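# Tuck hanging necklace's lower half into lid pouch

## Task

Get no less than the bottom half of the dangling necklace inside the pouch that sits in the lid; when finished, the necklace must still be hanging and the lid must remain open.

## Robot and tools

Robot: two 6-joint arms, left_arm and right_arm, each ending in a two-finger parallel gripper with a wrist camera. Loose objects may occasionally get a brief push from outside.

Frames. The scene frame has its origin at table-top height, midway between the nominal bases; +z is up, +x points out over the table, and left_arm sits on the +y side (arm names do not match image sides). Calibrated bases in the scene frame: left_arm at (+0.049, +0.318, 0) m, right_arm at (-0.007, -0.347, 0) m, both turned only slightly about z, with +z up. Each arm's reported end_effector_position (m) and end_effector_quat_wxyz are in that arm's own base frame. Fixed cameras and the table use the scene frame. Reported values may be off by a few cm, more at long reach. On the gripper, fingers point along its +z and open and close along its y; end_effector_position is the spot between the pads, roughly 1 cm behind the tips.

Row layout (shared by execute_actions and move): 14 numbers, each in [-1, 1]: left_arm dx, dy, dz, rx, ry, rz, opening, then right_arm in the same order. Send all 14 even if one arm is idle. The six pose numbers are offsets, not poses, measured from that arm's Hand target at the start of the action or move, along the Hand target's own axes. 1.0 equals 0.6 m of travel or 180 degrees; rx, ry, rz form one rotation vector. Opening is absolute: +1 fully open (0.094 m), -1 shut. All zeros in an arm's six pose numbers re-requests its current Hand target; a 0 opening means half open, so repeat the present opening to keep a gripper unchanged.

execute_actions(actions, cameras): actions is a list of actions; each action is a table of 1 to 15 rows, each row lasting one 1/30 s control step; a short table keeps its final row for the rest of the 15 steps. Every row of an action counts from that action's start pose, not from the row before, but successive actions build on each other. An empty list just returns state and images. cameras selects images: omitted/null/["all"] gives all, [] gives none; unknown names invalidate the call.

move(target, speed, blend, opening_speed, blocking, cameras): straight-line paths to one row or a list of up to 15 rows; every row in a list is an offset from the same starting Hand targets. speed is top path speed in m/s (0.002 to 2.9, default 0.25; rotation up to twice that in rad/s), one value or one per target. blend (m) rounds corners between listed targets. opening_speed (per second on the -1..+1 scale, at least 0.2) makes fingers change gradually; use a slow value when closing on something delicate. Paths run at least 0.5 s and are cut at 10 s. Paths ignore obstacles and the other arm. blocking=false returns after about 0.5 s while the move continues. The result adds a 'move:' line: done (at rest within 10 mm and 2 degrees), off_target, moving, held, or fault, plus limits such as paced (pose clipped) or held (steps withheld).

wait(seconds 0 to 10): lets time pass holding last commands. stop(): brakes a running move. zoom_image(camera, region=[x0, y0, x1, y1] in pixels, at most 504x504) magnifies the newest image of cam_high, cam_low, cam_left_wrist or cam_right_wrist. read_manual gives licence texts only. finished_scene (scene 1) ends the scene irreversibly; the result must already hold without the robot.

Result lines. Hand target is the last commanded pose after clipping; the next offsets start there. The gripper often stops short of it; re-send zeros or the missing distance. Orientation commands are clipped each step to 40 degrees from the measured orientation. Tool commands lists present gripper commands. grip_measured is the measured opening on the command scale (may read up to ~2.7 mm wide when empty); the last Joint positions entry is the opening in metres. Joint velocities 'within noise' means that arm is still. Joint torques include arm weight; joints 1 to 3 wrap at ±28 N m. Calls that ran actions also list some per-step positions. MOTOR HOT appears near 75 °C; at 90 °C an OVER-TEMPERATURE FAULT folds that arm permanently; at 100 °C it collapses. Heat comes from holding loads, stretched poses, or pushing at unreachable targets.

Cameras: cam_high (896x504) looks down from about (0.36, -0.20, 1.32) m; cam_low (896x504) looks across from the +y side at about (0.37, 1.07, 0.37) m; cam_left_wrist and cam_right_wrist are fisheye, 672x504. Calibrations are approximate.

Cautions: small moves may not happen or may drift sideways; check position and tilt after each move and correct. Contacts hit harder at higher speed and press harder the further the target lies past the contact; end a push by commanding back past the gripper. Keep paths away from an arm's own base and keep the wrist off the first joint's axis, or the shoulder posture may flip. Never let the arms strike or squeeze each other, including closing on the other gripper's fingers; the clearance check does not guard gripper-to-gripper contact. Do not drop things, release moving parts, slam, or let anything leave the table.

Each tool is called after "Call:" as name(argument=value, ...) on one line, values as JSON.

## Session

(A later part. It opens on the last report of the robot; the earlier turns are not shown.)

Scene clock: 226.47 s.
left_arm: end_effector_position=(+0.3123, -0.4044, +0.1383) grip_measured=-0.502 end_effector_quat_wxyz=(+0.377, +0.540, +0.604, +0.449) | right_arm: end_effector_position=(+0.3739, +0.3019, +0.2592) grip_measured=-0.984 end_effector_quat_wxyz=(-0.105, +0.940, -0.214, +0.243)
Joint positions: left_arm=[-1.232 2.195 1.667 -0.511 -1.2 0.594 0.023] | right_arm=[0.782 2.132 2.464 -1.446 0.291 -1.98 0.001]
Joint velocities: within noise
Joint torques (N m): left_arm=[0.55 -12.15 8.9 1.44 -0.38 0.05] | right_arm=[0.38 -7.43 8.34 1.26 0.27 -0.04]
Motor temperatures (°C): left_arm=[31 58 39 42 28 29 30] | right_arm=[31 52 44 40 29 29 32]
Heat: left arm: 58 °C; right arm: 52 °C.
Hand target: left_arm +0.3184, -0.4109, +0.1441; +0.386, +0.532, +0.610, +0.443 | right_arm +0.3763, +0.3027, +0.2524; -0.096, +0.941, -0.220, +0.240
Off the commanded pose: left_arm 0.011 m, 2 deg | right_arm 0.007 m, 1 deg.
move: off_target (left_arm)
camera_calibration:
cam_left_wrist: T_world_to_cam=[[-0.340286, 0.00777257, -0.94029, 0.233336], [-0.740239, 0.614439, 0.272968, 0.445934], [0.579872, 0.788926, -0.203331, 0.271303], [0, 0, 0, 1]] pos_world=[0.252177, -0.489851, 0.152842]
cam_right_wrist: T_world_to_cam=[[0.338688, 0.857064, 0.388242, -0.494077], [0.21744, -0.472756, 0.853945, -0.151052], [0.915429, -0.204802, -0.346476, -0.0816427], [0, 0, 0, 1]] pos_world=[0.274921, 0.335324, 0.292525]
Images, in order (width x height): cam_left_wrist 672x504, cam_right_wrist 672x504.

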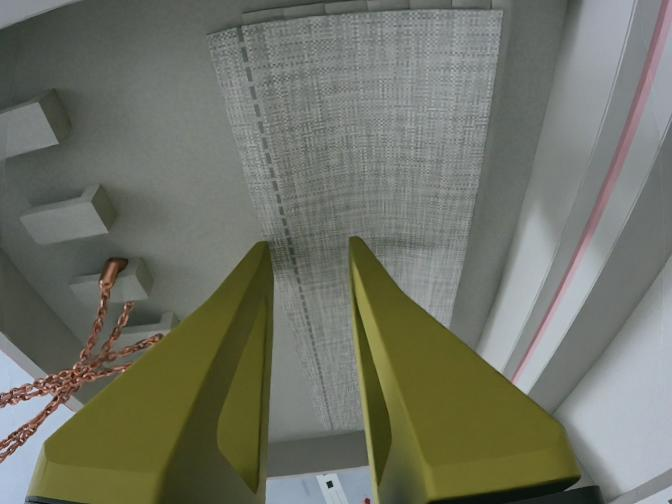

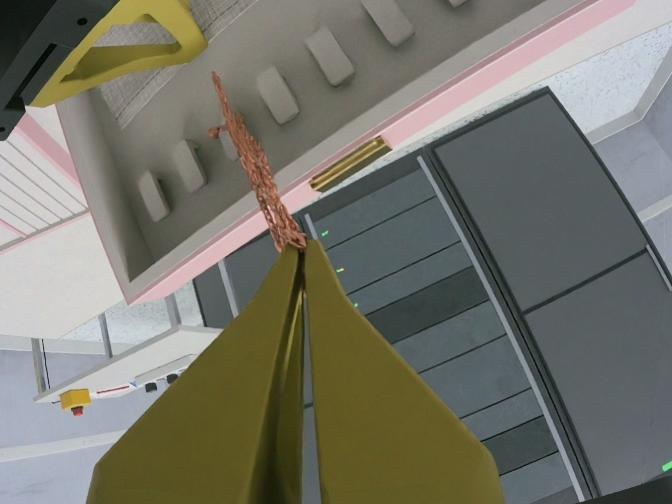

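Call:
move(target=[[0, 0, -0.0083, 0, 0, 0, -0.5, 0, 0, 0, 0, 0, 0, -1], [0, 0.0067, -0.0083, 0, 0, 0, -0.5, 0, 0, 0, 0, 0, 0, -1]], speed=0.04, cameras=["cam_left_wrist"])

Scene clock: 227.60 s.
left_arm: end_effector_position=(+0.3131, -0.4067, +0.1434) grip_measured=-0.502 end_effector_quat_wxyz=(+0.380, +0.537, +0.606, +0.447) | right_arm: end_effector_position=(+0.3739, +0.3019, +0.2592) grip_measured=-0.984 end_effector_quat_wxyz=(-0.105, +0.940, -0.214, +0.243)
Joint positions: left_arm=[-1.232 2.195 1.685 -0.52 -1.2 0.594 0.023] | right_arm=[0.782 2.132 2.464 -1.446 0.291 -1.98 0.001]
Joint velocities: within noise
Joint torques (N m): left_arm=[-0.24 -12.72 8.47 1.12 -0.39 -0.09] | right_arm=[0.36 -7.42 8.35 1.26 0.26 -0.03]
Motor temperatures (°C): left_arm=[31 58 39 41 28 29 30] | right_arm=[31 52 44 40 29 29 32]
Heat: left arm: 58 °C; right arm: 52 °C.
Hand target: left_arm +0.3149, -0.4114, +0.1495; +0.386, +0.532, +0.610, +0.443 | right_arm +0.3763, +0.3027, +0.2524; -0.096, +0.941, -0.220, +0.240
Off the commanded pose: left_arm 0.008 m, 1 deg | right_arm 0.007 m, 1 deg.
move: done
camera_calibration:
cam_left_wrist: T_world_to_cam=[[-0.33732, -0.000313552, -0.94139, 0.23438], [-0.741008, 0.616859, 0.265314, 0.448799], [0.580622, 0.787074, -0.208311, 0.273403], [0, 0, 0, 1]] pos_world=[0.252881, -0.491961, 0.158524]
Images, in order (width x height): cam_left_wrist 672x504.

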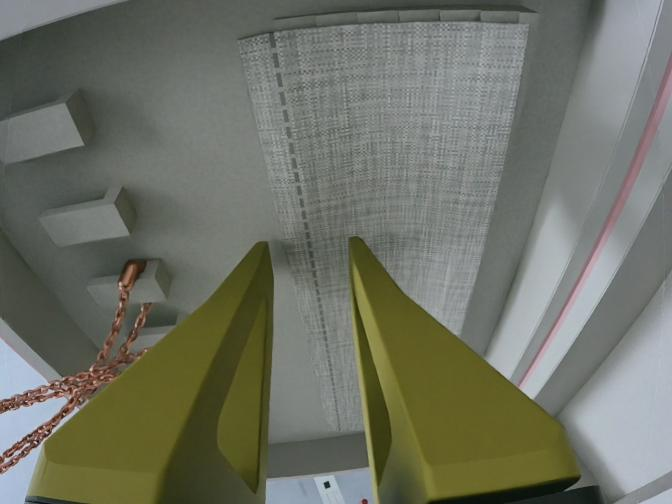

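Call:
move(target=[0, -0.0015, 0.0108, 0, 0, 0, -0.5, 0, 0, 0, 0, 0, 0, -1], speed=0.03, cameras=["cam_left_wrist"])

Scene clock: 228.83 s.
left_arm: end_effector_position=(+0.3146, -0.4074, +0.1440) grip_measured=-0.502 end_effector_quat_wxyz=(+0.381, +0.538, +0.605, +0.447) | right_arm: end_effector_position=(+0.3739, +0.3019, +0.2592) grip_measured=-0.984 end_effector_quat_wxyz=(-0.105, +0.940, -0.214, +0.243)
Joint positions: left_arm=[-1.229 2.195 1.685 -0.508 -1.197 0.605 0.023] | right_arm=[0.782 2.132 2.464 -1.446 0.291 -1.98 0.001]
Joint velocities: within noise
Joint torques (N m): left_arm=[0.59 -12.59 7.42 1.41 -0.39 0.04] | right_arm=[0.34 -7.46 8.35 1.26 0.27 -0.04]
Motor temperatures (°C): left_arm=[31 58 39 41 28 29 30] | right_arm=[31 52 45 40 29 29 32]
Heat: left arm: 58 °C; right arm: 52 °C.
Hand target: left_arm +0.3207, -0.4107, +0.1466; +0.387, +0.532, +0.610, +0.442 | right_arm +0.3763, +0.3027, +0.2524; -0.096, +0.941, -0.220, +0.240
Off the commanded pose: left_arm 0.007 m, 1 deg | right_arm 0.007 m, 1 deg.
move: done
camera_calibration:
cam_left_wrist: T_world_to_cam=[[-0.336681, -0.00133417, -0.941618, 0.234753], [-0.739986, 0.618771, 0.26371, 0.450916], [0.582294, 0.78557, -0.209316, 0.272238], [0, 0, 0, 1]] pos_world=[0.254186, -0.492562, 0.15912]
Images, in order (width x height): cam_left_wrist 672x504.

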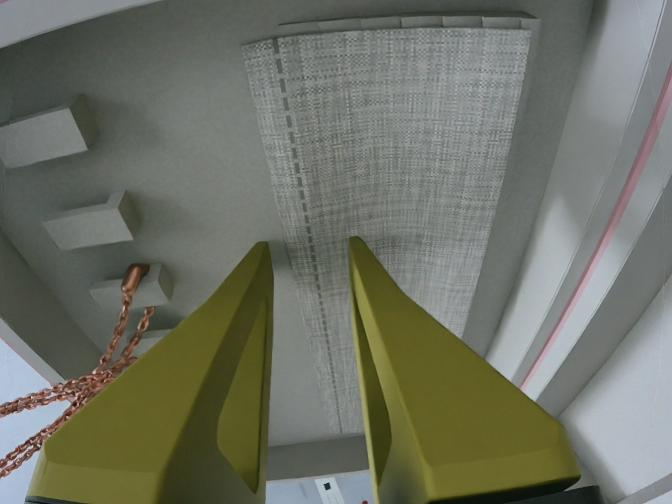

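Call:
move(target=[0, 0, 0, 0, 0, 0, -0.75, 0, 0, 0, 0, 0, 0, -1], speed=0.05, opening_speed=0.3, cameras=["cam_left_wrist"])

Call:
zoom_image(camera="cam_left_wrist", region=[220, 180, 420, 320])

Scene clock: 230.13 s.
left_arm: end_effector_position=(+0.3146, -0.4075, +0.1440) grip_measured=-0.748 end_effector_quat_wxyz=(+0.381, +0.538, +0.605, +0.447) | right_arm: end_effector_position=(+0.3739, +0.3019, +0.2592) grip_measured=-0.984 end_effector_quat_wxyz=(-0.105, +0.940, -0.214, +0.243)
Joint positions: left_arm=[-1.229 2.195 1.685 -0.507 -1.197 0.606 0.012] | right_arm=[0.782 2.132 2.464 -1.446 0.291 -1.98 0.001]
Joint velocities: within noise
Joint torques (N m): left_arm=[0.64 -12.46 7.73 1.41 -0.38 0.04] | right_arm=[0.35 -7.43 8.32 1.26 0.27 -0.04]
Motor temperatures (°C): left_arm=[31 59 39 41 28 29 30] | right_arm=[31 52 45 40 29 29 32]
Heat: left arm: 59 °C; right arm: 52 °C.
Hand target: left_arm +0.3207, -0.4106, +0.1466; +0.386, +0.532, +0.610, +0.443 | right_arm +0.3763, +0.3027, +0.2524; -0.096, +0.941, -0.220, +0.240
Off the commanded pose: left_arm 0.007 m, 1 deg | right_arm 0.007 m, 1 deg.
move: done
camera_calibration:
cam_left_wrist: T_world_to_cam=[[-0.336852, -0.000894536, -0.941557, 0.235004], [-0.739577, 0.619134, 0.264003, 0.451006], [0.582714, 0.785285, -0.209218, 0.272052], [0, 0, 0, 1]] pos_world=[0.254187, -0.492662, 0.15912]
Images, in order (width x height): cam_left_wrist 672x504.

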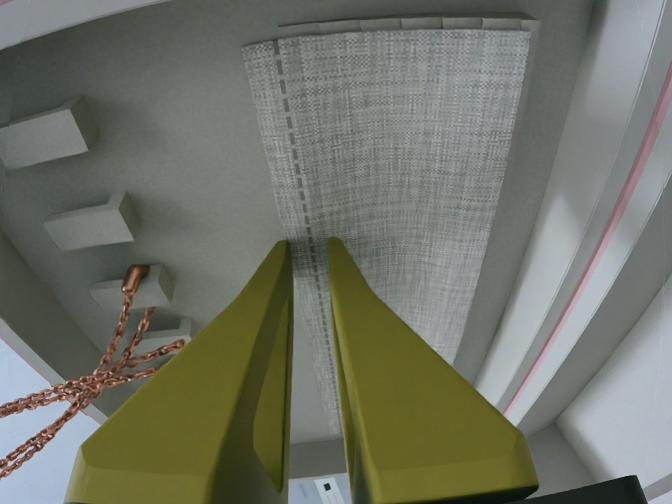

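Scaled by 2.520 from the camera's 672x504 image, which has a finer 960x720 frame.

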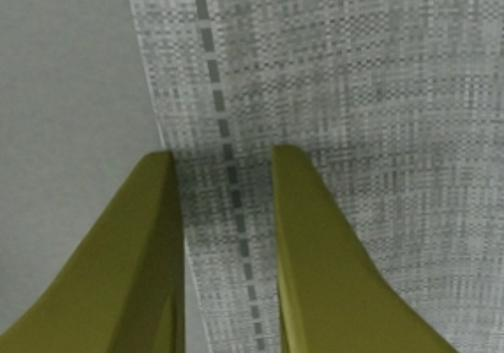

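Call:
move(target=[0, 0, 0.003, 0, 0, 0, -0.88, 0, 0, 0, 0, 0, 0, -1], speed=0.05, opening_speed=0.25, cameras=["cam_left_wrist"])

Call:
zoom_image(camera="cam_left_wrist", region=[220, 180, 420, 320])

Scene clock: 231.07 s.
left_arm: end_effector_position=(+0.3162, -0.4076, +0.1445) grip_measured=-0.878 end_effector_quat_wxyz=(+0.382, +0.537, +0.605, +0.447) | right_arm: end_effector_position=(+0.3739, +0.3019, +0.2592) grip_measured=-0.984 end_effector_quat_wxyz=(-0.105, +0.940, -0.214, +0.243)
Joint positions: left_arm=[-1.226 2.195 1.685 -0.498 -1.196 0.614 0.006] | right_arm=[0.782 2.132 2.464 -1.446 0.291 -1.98 0.001]
Joint velocities: within noise
Joint torques (N m): left_arm=[0.69 -12.34 7.71 1.46 -0.36 0.09] | right_arm=[0.36 -7.42 8.32 1.26 0.26 -0.03]
Motor temperatures (°C): left_arm=[31 59 39 41 28 29 30] | right_arm=[31 52 45 40 29 29 32]
Heat: left arm: 59 °C; right arm: 52 °C.
Hand target: left_arm +0.3224, -0.4104, +0.1460; +0.386, +0.532, +0.610, +0.443 | right_arm +0.3763, +0.3027, +0.2524; -0.096, +0.941, -0.220, +0.240
Off the commanded pose: left_arm 0.007 m, 1 deg | right_arm 0.007 m, 1 deg.
move: done
camera_calibration:
cam_left_wrist: T_world_to_cam=[[-0.335479, -0.00255678, -0.942044, 0.234979], [-0.740229, 0.619237, 0.261929, 0.452509], [0.582679, 0.7852, -0.209634, 0.271338], [0, 0, 0, 1]] pos_world=[0.255688, -0.492664, 0.159717]
Images, in order (width x height): cam_left_wrist 672x504.

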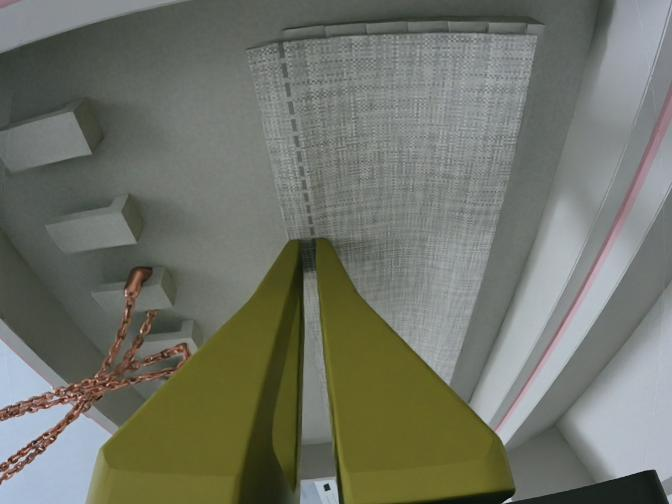

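Scaled by 2.520 from the camera's 672x504 image, which has a finer 960x720 frame.

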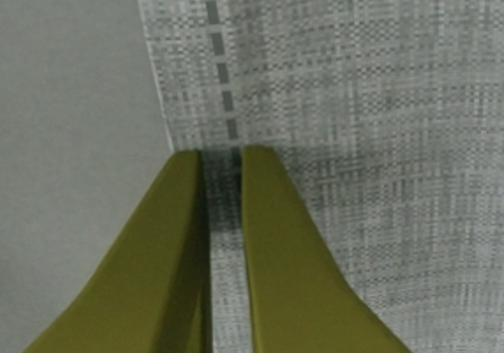

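Call:
move(target=[0, 0, 0.0, 0, 0, 0, -1, 0, 0, 0, 0, 0, 0, -1], speed=0.05, opening_speed=0.25, cameras=["cam_left_wrist"])

Call:
zoom_image(camera="cam_left_wrist", region=[220, 180, 420, 320])

Scene clock: 232.07 s.
left_arm: end_effector_position=(+0.3162, -0.4079, +0.1445) grip_measured=-0.989 end_effector_quat_wxyz=(+0.382, +0.537, +0.605, +0.446) | right_arm: end_effector_position=(+0.3739, +0.3019, +0.2592) grip_measured=-0.984 end_effector_quat_wxyz=(-0.105, +0.940, -0.214, +0.243)
Joint positions: left_arm=[-1.226 2.195 1.685 -0.496 -1.195 0.614 0.001] | right_arm=[0.782 2.132 2.464 -1.446 0.291 -1.98 0.001]
Joint velocities: within noise
Joint torques (N m): left_arm=[0.69 -12.3 7.36 1.42 -0.42 0.06] | right_arm=[0.38 -7.43 8.32 1.26 0.27 -0.03]
Motor temperatures (°C): left_arm=[31 59 39 41 28 29 30] | right_arm=[31 52 45 40 29 29 32]
Heat: left arm: 59 °C; right arm: 52 °C.
Hand target: left_arm +0.3224, -0.4104, +0.1461; +0.387, +0.532, +0.610, +0.443 | right_arm +0.3763, +0.3027, +0.2524; -0.096, +0.941, -0.220, +0.240
Off the commanded pose: left_arm 0.007 m, 1 deg | right_arm 0.007 m, 1 deg.
move: done
camera_calibration:
cam_left_wrist: T_world_to_cam=[[-0.335542, -0.00362221, -0.942018, 0.234651], [-0.739801, 0.620085, 0.261129, 0.453081], [0.583186, 0.784526, -0.210745, 0.271331], [0, 0, 0, 1]] pos_world=[0.255689, -0.492965, 0.159914]
Images, in order (width x height): cam_left_wrist 672x504.

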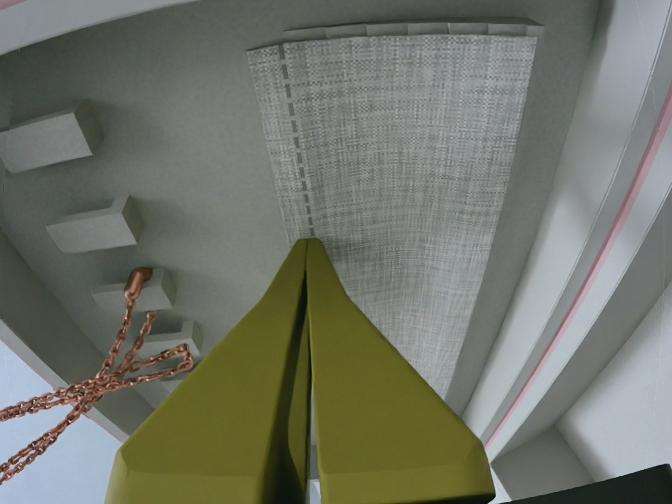

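Scaled by 2.520 from the camera's 672x504 image, which has a finer 960x720 frame.

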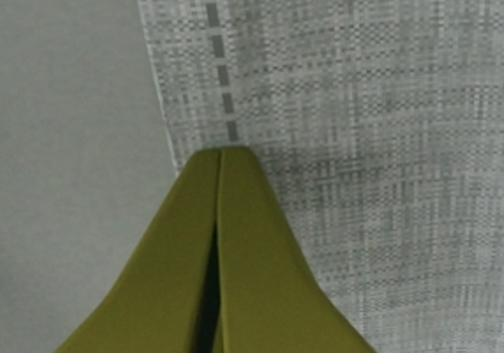

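Call:
move(target=[[0, -0.0306, -0.0952, 0, 0, 0, -1, 0, 0, 0, 0, 0, 0, -1], [-0.135, 0.0499, -0.0843, 0, 0, -0.5, -1, 0, 0, 0, 0, 0, 0, -1]], speed=[0.15, 0.4], cameras=["cam_left_wrist", "cam_right_wrist"])

Scene clock: 240.30 s.
left_arm: end_effector_position=(+0.2906, -0.4969, +0.1881) grip_measured=-0.989 end_effector_quat_wxyz=(+0.590, -0.035, +0.806, +0.031) | right_arm: end_effector_position=(+0.3739, +0.3019, +0.2592) grip_measured=-0.984 end_effector_quat_wxyz=(-0.105, +0.940, -0.214, +0.243)
Joint positions: left_arm=[-1.327 2.679 2.743 -1.198 -1.232 -1.102 0.001] | right_arm=[0.782 2.132 2.464 -1.446 0.291 -1.98 0.001]
Joint velocities: within noise
Joint torques (N m): left_arm=[0.46 -14.56 8.34 0.86 -0.53 -0.1] | right_arm=[0.36 -7.43 8.34 1.26 0.27 -0.03]
Motor temperatures (°C): left_arm=[31 60 39 41 28 29 30] | right_arm=[31 52 45 40 29 29 32]
Heat: left arm: 60 °C; right arm: 52 °C.
Hand target: left_arm +0.2949, -0.4959, +0.1901; +0.586, -0.055, +0.807, +0.040 | right_arm +0.3763, +0.3027, +0.2524; -0.096, +0.941, -0.220, +0.240
Off the commanded pose: left_arm 0.005 m, 3 deg | right_arm 0.007 m, 1 deg.
move: off_target (left_arm)
camera_calibration:
cam_left_wrist: T_world_to_cam=[[0.0616425, -0.997767, -0.0257228, -0.515036], [-0.880438, -0.0422183, -0.472278, 0.327684], [0.470137, 0.0517597, -0.881074, 0.160053], [0, 0, 0, 1]] pos_world=[0.245007, -0.508336, 0.282528]
cam_right_wrist: T_world_to_cam=[[0.33904, 0.856879, 0.388343, -0.494143], [0.217321, -0.472962, 0.853861, -0.150926], [0.915327, -0.205098, -0.346571, -0.0814877], [0, 0, 0, 1]] pos_world=[0.274921, 0.335325, 0.292525]
Images, in order (width x height): cam_left_wrist 672x504, cam_right_wrist 672x504.

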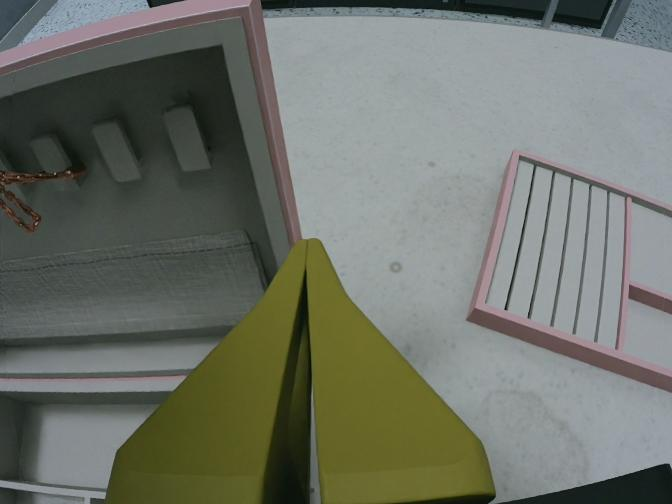

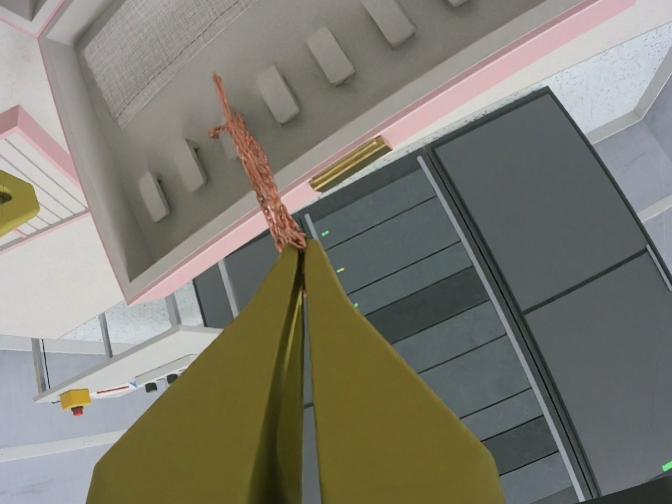

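Call:
zoom_image(camera="cam_left_wrist", region=[0, 180, 300, 350])

Scaled by 1.680 from the camera's 672x504 image, which has a finer 960x720 frame.

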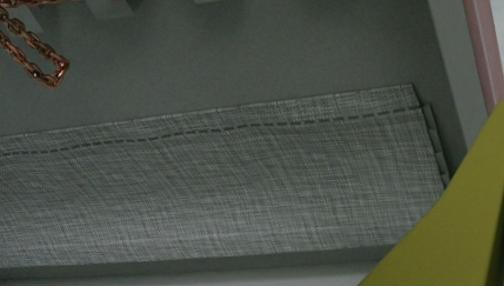

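Call:
zoom_image(camera="cam_left_wrist", region=[200, 210, 290, 300])

Call:
zoom_image(camera="cam_left_wrist", region=[0, 210, 120, 300])

Call:
zoom_image(camera="cam_left_wrist", region=[100, 210, 220, 300])

Scaled by 5.600 from the camera's 672x504 image, which has a finer 960x720 frame.

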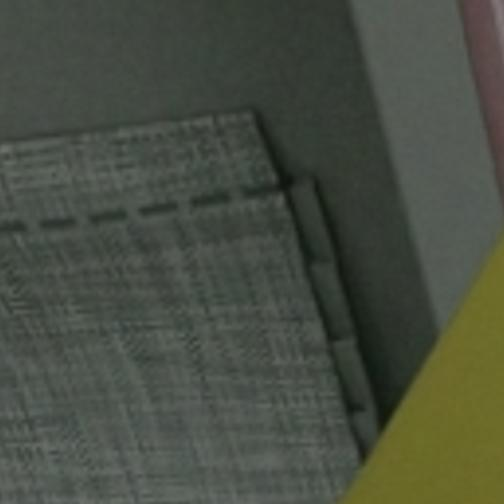

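Scaled by 4.200 from the camera's 672x504 image, which has a finer 960x720 frame.

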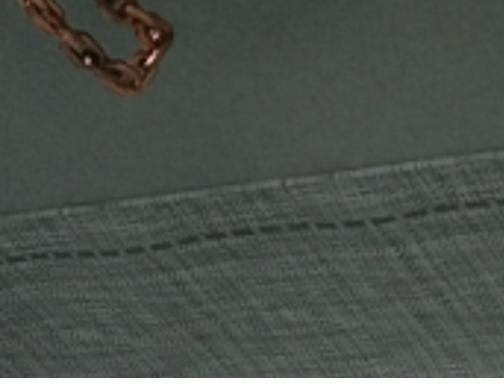

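Scaled by 4.200 from the camera's 672x504 image, which has a finer 960x720 frame.

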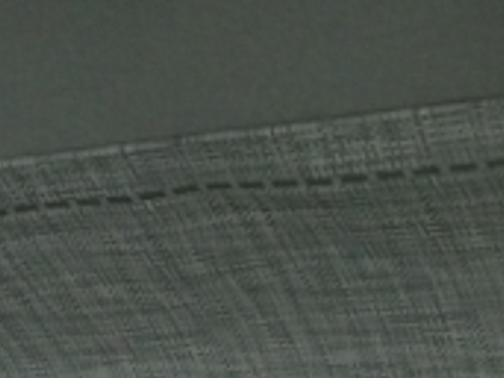

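Call:
execute_actions(actions=[], cameras=["cam_left_wrist", "cam_low"])

Scene clock: 246.37 s.
left_arm: end_effector_position=(+0.2906, -0.4967, +0.1880) grip_measured=-0.989 end_effector_quat_wxyz=(+0.590, -0.035, +0.806, +0.032) | right_arm: end_effector_position=(+0.3739, +0.3019, +0.2592) grip_measured=-0.984 end_effector_quat_wxyz=(-0.105, +0.940, -0.214, +0.243)
Joint positions: left_arm=[-1.327 2.679 2.743 -1.2 -1.232 -1.102 0.001] | right_arm=[0.782 2.132 2.464 -1.446 0.291 -1.98 0.001]
Joint velocities: within noise
Joint torques (N m): left_arm=[0.61 -14.63 8.32 0.87 -0.49 -0.09] | right_arm=[0.36 -7.42 8.34 1.26 0.26 -0.05]
Motor temperatures (°C): left_arm=[31 61 39 40 28 29 30] | right_arm=[31 52 45 40 29 29 33]
Heat: left arm: 61 °C; right arm: 52 °C.
Hand target: left_arm +0.2949, -0.4959, +0.1901; +0.586, -0.055, +0.807, +0.040 | right_arm +0.3763, +0.3027, +0.2524; -0.096, +0.941, -0.220, +0.240
Tool commands: left_gripper/opening=-1.0 right_gripper/opening=-1.0
Off the commanded pose: left_arm 0.005 m, 3 deg | right_arm 0.007 m, 1 deg.
camera_calibration:
cam_left_wrist: T_world_to_cam=[[0.0618444, -0.997733, -0.0265396, -0.514739], [-0.88058, -0.0420267, -0.472031, 0.327703], [0.469845, 0.0525627, -0.881182, 0.160469], [0, 0, 0, 1]] pos_world=[0.245007, -0.508234, 0.282427]
Images, in order (width x height): cam_low 896x504, cam_left_wrist 672x504.

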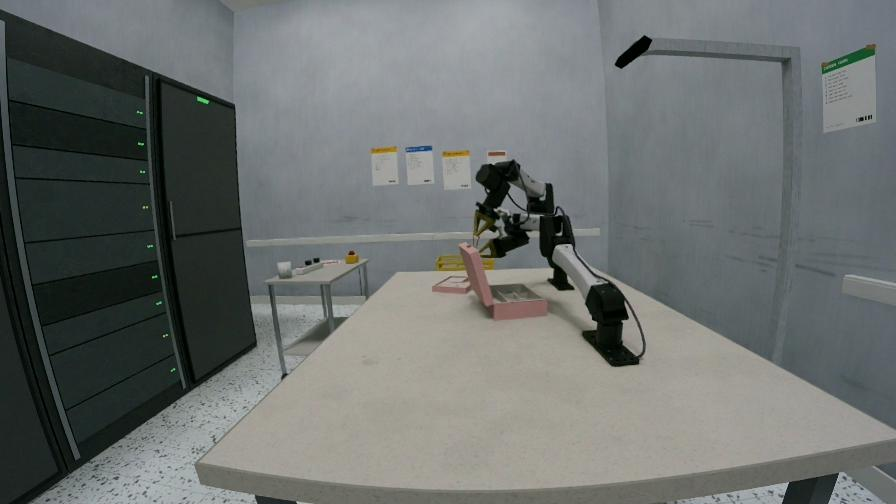

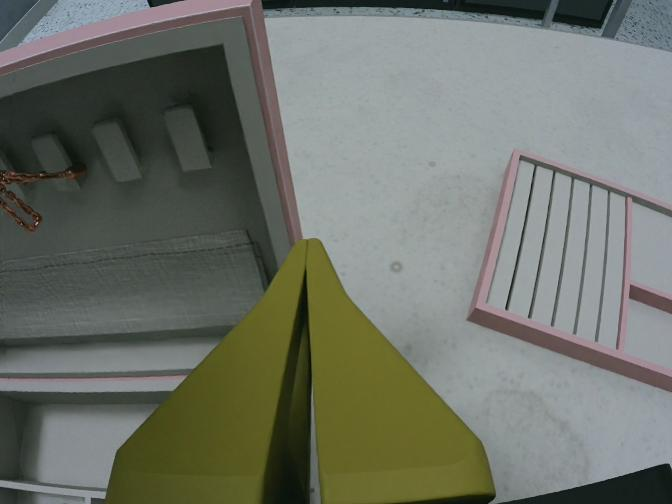

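Call:
move(target=[0.06553, 0.11683, 0.03629, 0, 0, 0, -0.149, -0.04988, -0.05665, 0.01443, 0, 0, 0, -1], speed=0.08, cameras=["cam_left_wrist"])

Scene clock: 250.33 s.
left_arm: end_effector_position=(+0.2912, -0.4268, +0.1226) grip_measured=-0.151 end_effector_quat_wxyz=(+0.583, -0.040, +0.809, +0.061) | right_arm: end_effector_position=(+0.3682, +0.3458, +0.2502) grip_measured=-0.984 end_effector_quat_wxyz=(-0.113, +0.938, -0.213, +0.247)
Joint positions: left_arm=[-1.291 2.317 1.83 -0.72 -1.229 -1.132 0.04] | right_arm=[0.863 2.338 2.783 -1.563 0.325 -1.907 0.001]
Joint velocities: within noise
Joint torques (N m): left_arm=[0.43 -18.84 5.27 1.06 -0.44 0.16] | right_arm=[0.5 -8.39 7.68 1.26 0.29 -0.03]
Motor temperatures (°C): left_arm=[31 64 39 40 28 29 30] | right_arm=[31 51 45 40 29 29 33]
Heat: left arm: 64 °C; right arm: 51 °C.
Hand target: left_arm +0.2939, -0.4252, +0.1461; +0.586, -0.055, +0.807, +0.040 | right_arm +0.3695, +0.3471, +0.2423; -0.096, +0.941, -0.220, +0.240
Off the commanded pose: left_arm 0.024 m, 3 deg | right_arm 0.008 m, 2 deg.
joint sent to its limit (right arm) — joint 4 (wrist pitch), lower limit. The joint targets still meet the commanded pose.
move: off_target (left_arm)
camera_calibration:
cam_left_wrist: T_world_to_cam=[[0.104947, -0.992107, -0.0686218, -0.451762], [-0.886547, -0.0620704, -0.458456, 0.291792], [0.450578, 0.10895, -0.886064, 0.129123], [0, 0, 0, 1]] pos_world=[0.247918, -0.444152, 0.217184]
Images, in order (width x height): cam_left_wrist 672x504.

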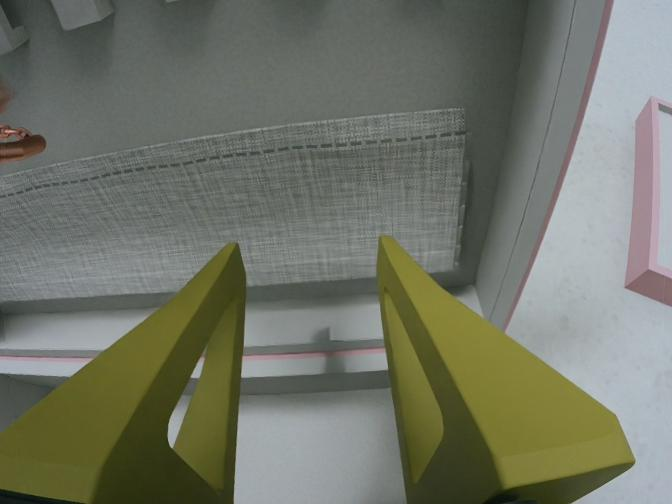

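Call:
move(target=[-0.0317, 0.008, -0.0102, 0, 0, 0, -0.149, 0, 0, 0, 0, 0, 0, -1], speed=0.08, cameras=["cam_left_wrist"])

Scene clock: 251.63 s.
left_arm: end_effector_position=(+0.2904, -0.4242, +0.1421) grip_measured=-0.151 end_effector_quat_wxyz=(+0.584, -0.043, +0.809, +0.053) | right_arm: end_effector_position=(+0.3682, +0.3458, +0.2503) grip_measured=-0.984 end_effector_quat_wxyz=(-0.113, +0.938, -0.213, +0.247)
Joint positions: left_arm=[-1.291 2.274 1.83 -0.737 -1.228 -1.12 0.04] | right_arm=[0.863 2.338 2.783 -1.563 0.326 -1.907 0.001]
Joint velocities: within noise
Joint torques (N m): left_arm=[0.47 -18.19 6.56 0.79 -0.43 0.13] | right_arm=[0.55 -8.39 7.66 1.26 0.29 -0.03]
Motor temperatures (°C): left_arm=[31 65 39 40 28 29 30] | right_arm=[31 51 45 40 29 29 33]
Heat: left arm: 65 °C; right arm: 51 °C.
Hand target: left_arm +0.2933, -0.4205, +0.1661; +0.586, -0.055, +0.807, +0.040 | right_arm +0.3695, +0.3471, +0.2424; -0.096, +0.941, -0.220, +0.240
Off the commanded pose: left_arm 0.024 m, 2 deg | right_arm 0.008 m, 2 deg.
joint sent to its limit (right arm) — joint 4 (wrist pitch), lower limit. The joint targets still meet the commanded pose.
move: off_target (left_arm)
camera_calibration:
cam_left_wrist: T_world_to_cam=[[0.101095, -0.993508, -0.0521713, -0.449509], [-0.88467, -0.0657833, -0.461554, 0.298546], [0.455125, 0.0928153, -0.885577, 0.13828], [0, 0, 0, 1]] pos_world=[0.246623, -0.439786, 0.236801]
Images, in order (width x height): cam_left_wrist 672x504.

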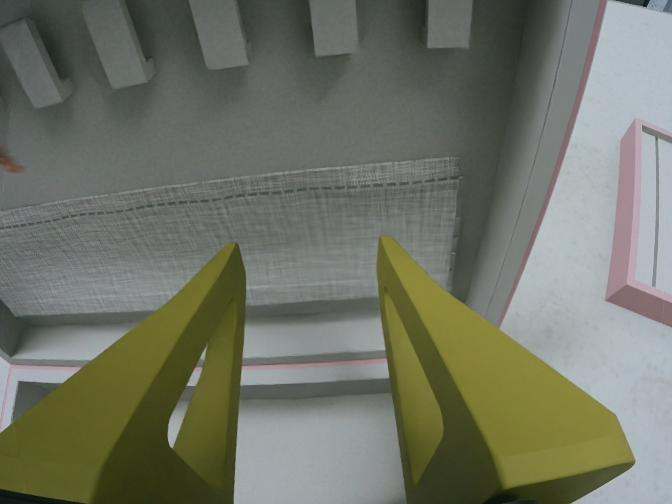

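Call:
move(target=[-0.00793, 0, 0.04647, 0, 0, 0, -0.149, 0, 0, 0, 0, 0, 0, -1], speed=0.06, cameras=["cam_left_wrist"])

Scene clock: 253.30 s.
left_arm: end_effector_position=(+0.3182, -0.4193, +0.1377) grip_measured=-0.151 end_effector_quat_wxyz=(+0.581, -0.040, +0.811, +0.061) | right_arm: end_effector_position=(+0.3683, +0.3457, +0.2503) grip_measured=-0.984 end_effector_quat_wxyz=(-0.113, +0.938, -0.213, +0.248)
Joint positions: left_arm=[-1.231 2.271 1.797 -0.592 -1.2 -0.98 0.04] | right_arm=[0.863 2.338 2.783 -1.563 0.326 -1.907 0.001]
Joint velocities: within noise
Joint torques (N m): left_arm=[0.32 -18.76 5.5 1.27 -0.39 0.12] | right_arm=[0.51 -8.42 7.68 1.26 0.29 -0.03]
Motor temperatures (°C): left_arm=[31 66 39 40 28 29 30] | right_arm=[31 51 45 40 29 29 33]
Heat: left arm: 66 °C; right arm: 51 °C.
Hand target: left_arm +0.3210, -0.4167, +0.1620; +0.586, -0.055, +0.807, +0.040 | right_arm +0.3696, +0.3471, +0.2424; -0.096, +0.941, -0.220, +0.240
Off the commanded pose: left_arm 0.025 m, 3 deg | right_arm 0.008 m, 2 deg.
joint sent to its limit (right arm) — joint 4 (wrist pitch), lower limit. The joint targets still meet the commanded pose.
move: off_target (left_arm)
camera_calibration:
cam_left_wrist: T_world_to_cam=[[0.104347, -0.992169, -0.0686473, -0.445896], [-0.888399, -0.0619614, -0.454872, 0.323331], [0.447057, 0.108451, -0.887907, 0.13078], [0, 0, 0, 1]] pos_world=[0.275309, -0.436553, 0.232585]
Images, in order (width x height): cam_left_wrist 672x504.

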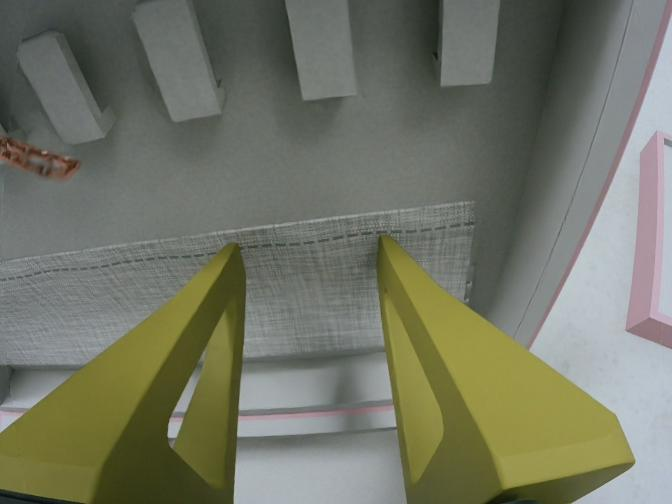

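Call:
zoom_image(camera="cam_left_wrist", region=[200, 190, 440, 310])

Scaled by 2.100 from the camera's 672x504 image, which has a finer 960x720 frame.

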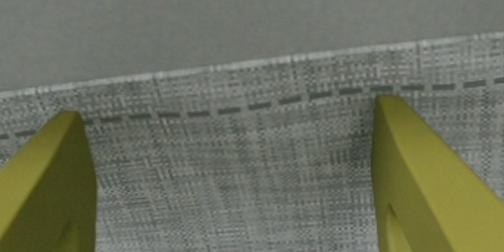

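Call:
move(target=[[-0.00306, 0, 0.00952, 0, 0, 0, -0.149, 0, 0, 0, 0, 0, 0, -1], [-0.00306, 0, 0.00952, 0, 0, 0, -0.362, 0, 0, 0, 0, 0, 0, -1]], speed=0.06, opening_speed=0.4, cameras=["cam_left_wrist"])

Call:
zoom_image(camera="cam_left_wrist", region=[200, 170, 440, 290])

Scene clock: 255.57 s.
left_arm: end_effector_position=(+0.3198, -0.4212, +0.1384) grip_measured=-0.360 end_effector_quat_wxyz=(+0.581, -0.036, +0.811, +0.059) | right_arm: end_effector_position=(+0.3683, +0.3457, +0.2503) grip_measured=-0.984 end_effector_quat_wxyz=(-0.113, +0.938, -0.213, +0.248)
Joint positions: left_arm=[-1.228 2.268 1.791 -0.564 -1.194 -0.951 0.03] | right_arm=[0.863 2.338 2.783 -1.563 0.326 -1.907 0.001]
Joint velocities: within noise
Joint torques (N m): left_arm=[1.26 -18.56 5.41 1.32 -0.39 0.12] | right_arm=[0.51 -8.42 7.71 1.26 0.29 -0.03]
Motor temperatures (°C): left_arm=[31 67 39 40 28 29 30] | right_arm=[31 50 45 40 29 29 33]
Heat: left arm: 67 °C; right arm: 50 °C.
Hand target: left_arm +0.3270, -0.4159, +0.1619; +0.586, -0.055, +0.807, +0.040 | right_arm +0.3696, +0.3471, +0.2424; -0.096, +0.941, -0.220, +0.240
Off the commanded pose: left_arm 0.025 m, 3 deg | right_arm 0.008 m, 2 deg.
joint sent to its limit (right arm) — joint 4 (wrist pitch), lower limit. The joint targets still meet the commanded pose.
move: off_target (left_arm); target 2's new opening was sent with left_arm's hand 0.025 m and 3 deg from that target
camera_calibration:
cam_left_wrist: T_world_to_cam=[[0.0946018, -0.993055, -0.0699444, -0.444985], [-0.889333, -0.0527294, -0.454209, 0.32911], [0.447366, 0.105173, -0.888145, 0.129397], [0, 0, 0, 1]] pos_world=[0.276897, -0.43815, 0.233284]
Images, in order (width x height): cam_left_wrist 672x504.

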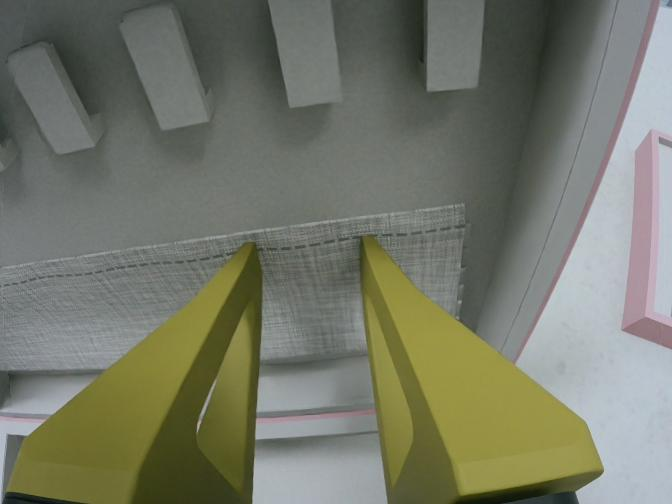

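Scaled by 2.100 from the camera's 672x504 image, which has a finer 960x720 frame.

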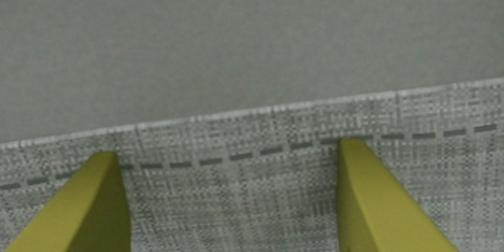

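Call:
move(target=[[-0.00612, 0, 0.01904, 0, 0, 0, -0.362, 0, 0, 0, 0, 0, 0, -1]], speed=0.06, cameras=["cam_left_wrist"])

Scene clock: 257.00 s.
left_arm: end_effector_position=(+0.3317, -0.4199, +0.1383) grip_measured=-0.360 end_effector_quat_wxyz=(+0.580, -0.036, +0.812, +0.058) | right_arm: end_effector_position=(+0.3683, +0.3457, +0.2503) grip_measured=-0.984 end_effector_quat_wxyz=(-0.113, +0.938, -0.213, +0.248)
Joint positions: left_arm=[-1.203 2.268 1.785 -0.508 -1.177 -0.898 0.03] | right_arm=[0.863 2.338 2.783 -1.563 0.326 -1.907 0.001]
Joint velocities: within noise
Joint torques (N m): left_arm=[1.13 -18.56 5.35 1.44 -0.41 0.11] | right_arm=[0.51 -8.4 7.66 1.26 0.29 -0.03]
Motor temperatures (°C): left_arm=[31 68 39 40 28 29 30] | right_arm=[31 50 45 40 29 29 33]
Heat: left arm: 68 °C; right arm: 50 °C.
Hand target: left_arm +0.3389, -0.4143, +0.1618; +0.586, -0.055, +0.807, +0.040 | right_arm +0.3696, +0.3471, +0.2424; -0.096, +0.941, -0.220, +0.240
Off the commanded pose: left_arm 0.025 m, 3 deg | right_arm 0.008 m, 2 deg.
joint sent to its limit (right arm) — joint 4 (wrist pitch), lower limit. The joint targets still meet the commanded pose.
move: off_target (left_arm)
camera_calibration:
cam_left_wrist: T_world_to_cam=[[0.0937791, -0.993255, -0.0681852, -0.444903], [-0.890734, -0.0531109, -0.451411, 0.33953], [0.444745, 0.103068, -0.889707, 0.124035], [0, 0, 0, 1]] pos_world=[0.28899, -0.436654, 0.233286]
Images, in order (width x height): cam_left_wrist 672x504.

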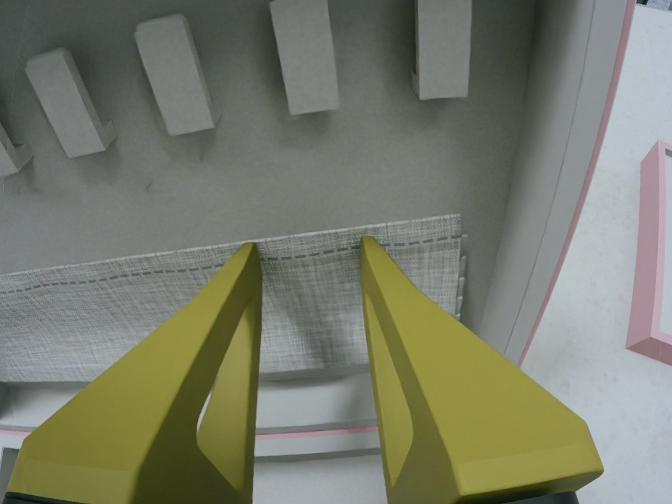

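Call:
zoom_image(camera="cam_left_wrist", region=[210, 190, 420, 400])

Scaled by 2.400 from the camera's 672x504 image, which has a finer 960x720 frame.

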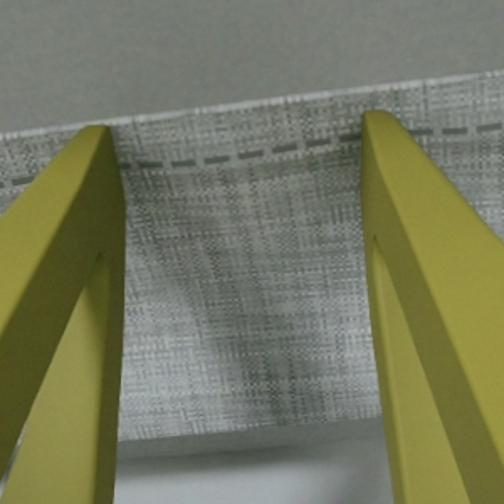

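Call:
execute_actions(actions=[], cameras=["cam_high", "cam_right_wrist"])

Scene clock: 257.30 s.
left_arm: end_effector_position=(+0.3317, -0.4200, +0.1384) grip_measured=-0.360 end_effector_quat_wxyz=(+0.580, -0.036, +0.812, +0.058) | right_arm: end_effector_position=(+0.3683, +0.3457, +0.2503) grip_measured=-0.984 end_effector_quat_wxyz=(-0.113, +0.938, -0.213, +0.248)
Joint positions: left_arm=[-1.203 2.268 1.785 -0.508 -1.177 -0.898 0.03] | right_arm=[0.863 2.338 2.783 -1.563 0.326 -1.907 0.001]
Joint velocities: within noise
Joint torques (N m): left_arm=[1.31 -18.48 5.41 1.44 -0.41 0.1] | right_arm=[0.51 -8.42 7.66 1.25 0.28 -0.03]
Motor temperatures (°C): left_arm=[31 68 39 40 28 29 30] | right_arm=[31 50 45 40 29 29 33]
Heat: left arm: 68 °C; right arm: 50 °C.
Hand target: left_arm +0.3389, -0.4143, +0.1618; +0.586, -0.055, +0.807, +0.040 | right_arm +0.3696, +0.3471, +0.2424; -0.096, +0.941, -0.220, +0.240
Tool commands: left_gripper/opening=-0.362 right_gripper/opening=-1.0
Off the commanded pose: left_arm 0.025 m, 3 deg | right_arm 0.008 m, 2 deg.
camera_calibration:
cam_right_wrist: T_world_to_cam=[[0.331105, 0.852808, 0.403843, -0.525881], [0.207827, -0.483383, 0.850381, -0.113423], [0.920422, -0.197636, -0.337287, -0.0772447], [0, 0, 0, 1]] pos_world=[0.268792, 0.378382, 0.282772]
Images, in order (width x height): cam_high 896x504, cam_right_wrist 672x504.

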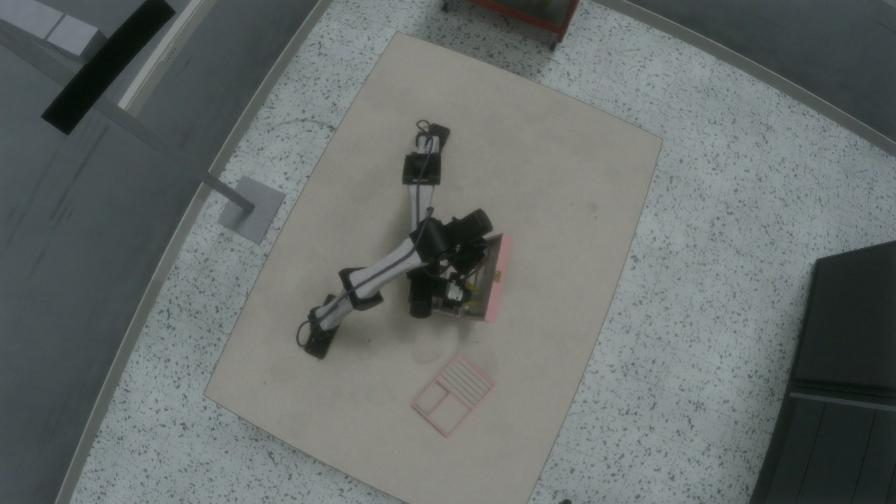

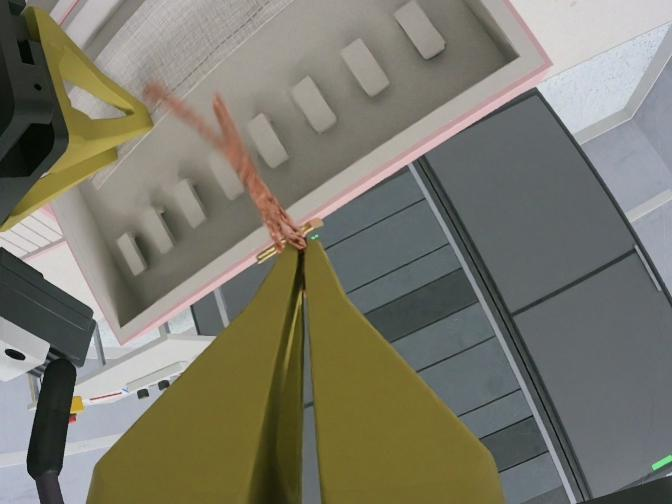

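Call:
zoom_image(camera="cam_right_wrist", region=[50, 0, 350, 200])

Scaled by 1.680 from the camera's 672x504 image, which has a finer 960x720 frame.

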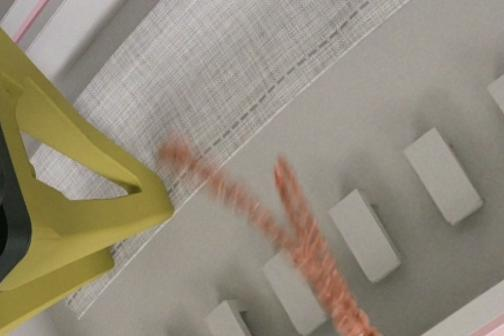

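Call:
move(target=[[0.0153, 0, -0.0476, 0, 0, 0, -0.362, 0, 0, 0, 0, 0, 0, -1], [0.0423, 0, -0.0388, 0, 0, 0, -0.362, 0, 0, 0, 0, 0, 0, -1]], speed=0.1, cameras=["cam_left_wrist"])

Scene clock: 262.63 s.
left_arm: end_effector_position=(+0.3094, -0.4211, +0.1319) grip_measured=-0.360 end_effector_quat_wxyz=(+0.580, -0.042, +0.812, +0.049) | right_arm: end_effector_position=(+0.3683, +0.3457, +0.2503) grip_measured=-0.984 end_effector_quat_wxyz=(-0.113, +0.938, -0.214, +0.248)
Joint positions: left_arm=[-1.248 2.261 1.762 -0.573 -1.195 -1.009 0.03] | right_arm=[0.863 2.338 2.783 -1.563 0.326 -1.907 0.001]
Joint velocities: within noise
Joint torques (N m): left_arm=[-0.2 -16.16 5.45 1.09 -0.54 -0.07] | right_arm=[0.49 -8.4 7.65 1.26 0.29 -0.03]
Motor temperatures (°C): left_arm=[31 73 38 40 28 29 30] | right_arm=[31 50 46 40 29 29 33]
Heat: left arm: 73 °C; right arm: 50 °C.
Hand target: left_arm +0.3092, -0.4183, +0.1448; +0.586, -0.055, +0.807, +0.040 | right_arm +0.3695, +0.3471, +0.2424; -0.096, +0.941, -0.220, +0.240
Off the commanded pose: left_arm 0.013 m, 2 deg | right_arm 0.008 m, 2 deg.
joint sent to its limit (right arm) — joint 4 (wrist pitch), lower limit. The joint targets still meet the commanded pose.
move: off_target (left_arm)
camera_calibration:
cam_left_wrist: T_world_to_cam=[[0.0943043, -0.994469, -0.0462441, -0.447924], [-0.889875, -0.0633774, -0.45178, 0.312271], [0.446351, 0.0837563, -0.89093, 0.119926], [0, 0, 0, 1]] pos_world=[0.266594, -0.4357, 0.22721]
Images, in order (width x height): cam_left_wrist 672x504.

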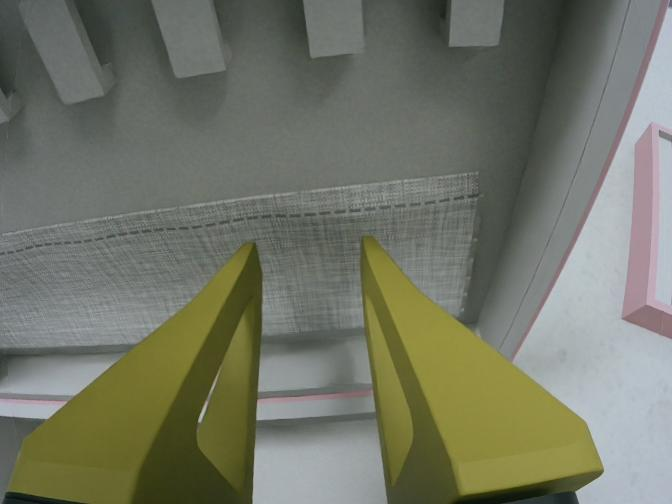

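Call:
move(target=[0.0187, 0, -0.2216, 0, 0, 0, -0.362, 0, 0, 0, 0, 0, 0, -1], speed=0.25, cameras=["cam_left_wrist"])

Scene clock: 264.10 s.
left_arm: end_effector_position=(+0.2859, -0.4224, +0.1291) grip_measured=-0.360 end_effector_quat_wxyz=(+0.581, -0.033, +0.812, +0.053) | right_arm: end_effector_position=(+0.3683, +0.3457, +0.2503) grip_measured=-0.984 end_effector_quat_wxyz=(-0.113, +0.938, -0.214, +0.248)
Joint positions: left_arm=[-1.297 2.261 1.761 -0.671 -1.217 -1.097 0.03] | right_arm=[0.863 2.338 2.783 -1.563 0.326 -1.907 0.001]
Joint velocities: within noise
Joint torques (N m): left_arm=[0.13 -13.35 5.82 1.01 -0.5 0.03] | right_arm=[0.49 -8.44 7.6 1.26 0.29 -0.03]
Motor temperatures (°C): left_arm=[31 73 38 40 28 29 30] | right_arm=[31 49 46 40 29 29 33]
Heat: left arm: 73 °C; right arm: 49 °C.
Hand target: left_arm +0.2875, -0.4224, +0.1297; +0.582, -0.035, +0.811, +0.051 (not the last commanded pose) | right_arm +0.3694, +0.3470, +0.2423; -0.099, +0.940, -0.219, +0.242 (not the last commanded pose)
Off the commanded pose: left_arm 0.116 m, 3 deg | right_arm 0.008 m, 2 deg.
joint sent to its limit (right arm) — joint 4 (wrist pitch), lower limit.
move: held (left_arm; a check stopped the path); limits=held
pose unreachable (left arm): on one or more control steps of this call, first in action 0 (counted from 0), this arm could not follow its commanded pose, so it was not sent that pose on those steps. It may still have moved: this result reports where it is.
cause: moving toward the commanded pose would bring a part of the arm too close to another arm (this arm's wrist (the part past joint 4) and the right arm's upper arm (the part past joint 2), along the way the arms are being sent, or toward where that arm still pushes).
camera_calibration:
cam_left_wrist: T_world_to_cam=[[0.0828322, -0.994566, -0.0630627, -0.441769], [-0.890223, -0.0454022, -0.453257, 0.297897], [0.447931, 0.0936841, -0.889146, 0.131504], [0, 0, 0, 1]] pos_world=[0.242883, -0.438163, 0.224091]
Images, in order (width x height): cam_left_wrist 672x504.

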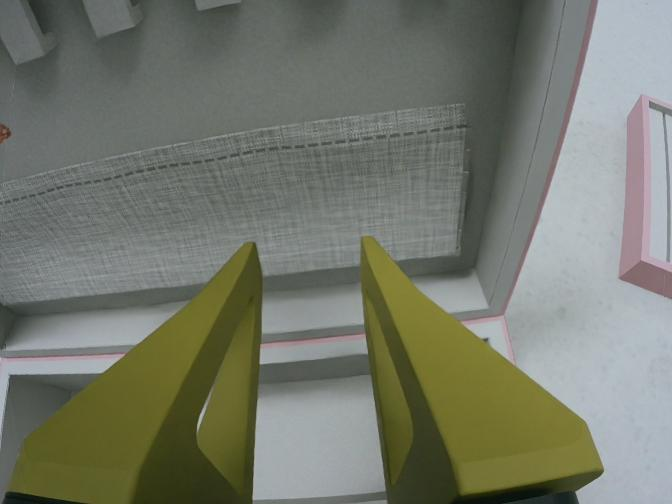

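Call:
move(target=[0, 0.02, -0.01, 0, 0, 0.5, -0.362, 0, 0, 0, 0, 0, 0, -1], speed=0.5, cameras=["cam_left_wrist"])

Scene clock: 267.43 s.
left_arm: end_effector_position=(+0.2824, -0.4094, +0.1119) grip_measured=-0.360 end_effector_quat_wxyz=(+0.356, +0.557, +0.594, +0.458) | right_arm: end_effector_position=(+0.3683, +0.3457, +0.2503) grip_measured=-0.984 end_effector_quat_wxyz=(-0.113, +0.938, -0.214, +0.248)
Joint positions: left_arm=[-1.297 2.261 1.704 -0.688 -1.218 0.438 0.03] | right_arm=[0.863 2.338 2.783 -1.563 0.326 -1.907 0.001]
Joint velocities: within noise
Joint torques (N m): left_arm=[-0.87 -17.63 5.24 1.01 -0.51 0.08] | right_arm=[0.51 -8.43 7.62 1.26 0.29 -0.03]
Motor temperatures (°C): left_arm=[31 73 38 40 28 29 29] | right_arm=[31 49 46 40 29 29 33]
Heat: left arm: 73 °C; right arm: 49 °C.
Hand target: left_arm +0.2805, -0.4112, +0.1321; +0.375, +0.549, +0.598, +0.448 | right_arm +0.3694, +0.3470, +0.2423; -0.099, +0.940, -0.219, +0.242
Off the commanded pose: left_arm 0.020 m, 3 deg | right_arm 0.008 m, 2 deg.
joint sent to its limit (right arm) — joint 4 (wrist pitch), lower limit. The joint targets still meet the commanded pose.
move: off_target (left_arm)
camera_calibration:
cam_left_wrist: T_world_to_cam=[[-0.36214, 0.0617935, -0.930073, 0.225483], [-0.728799, 0.6033, 0.323853, 0.420436], [0.581125, 0.795117, -0.173444, 0.286003], [0, 0, 0, 1]] pos_world=[0.221866, -0.494989, 0.123162]
Images, in order (width x height): cam_left_wrist 672x504.

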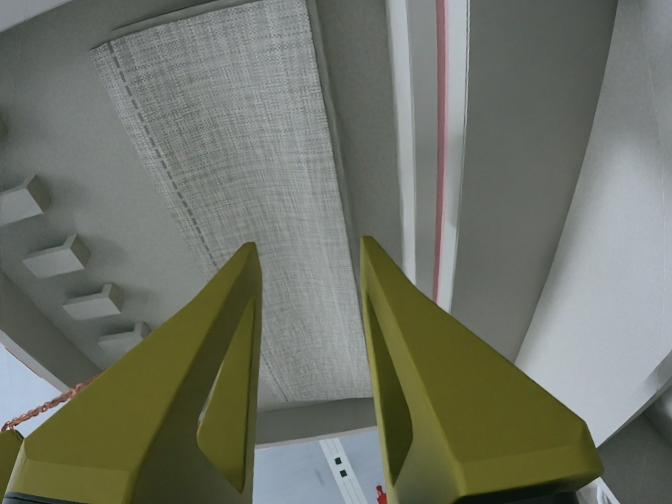

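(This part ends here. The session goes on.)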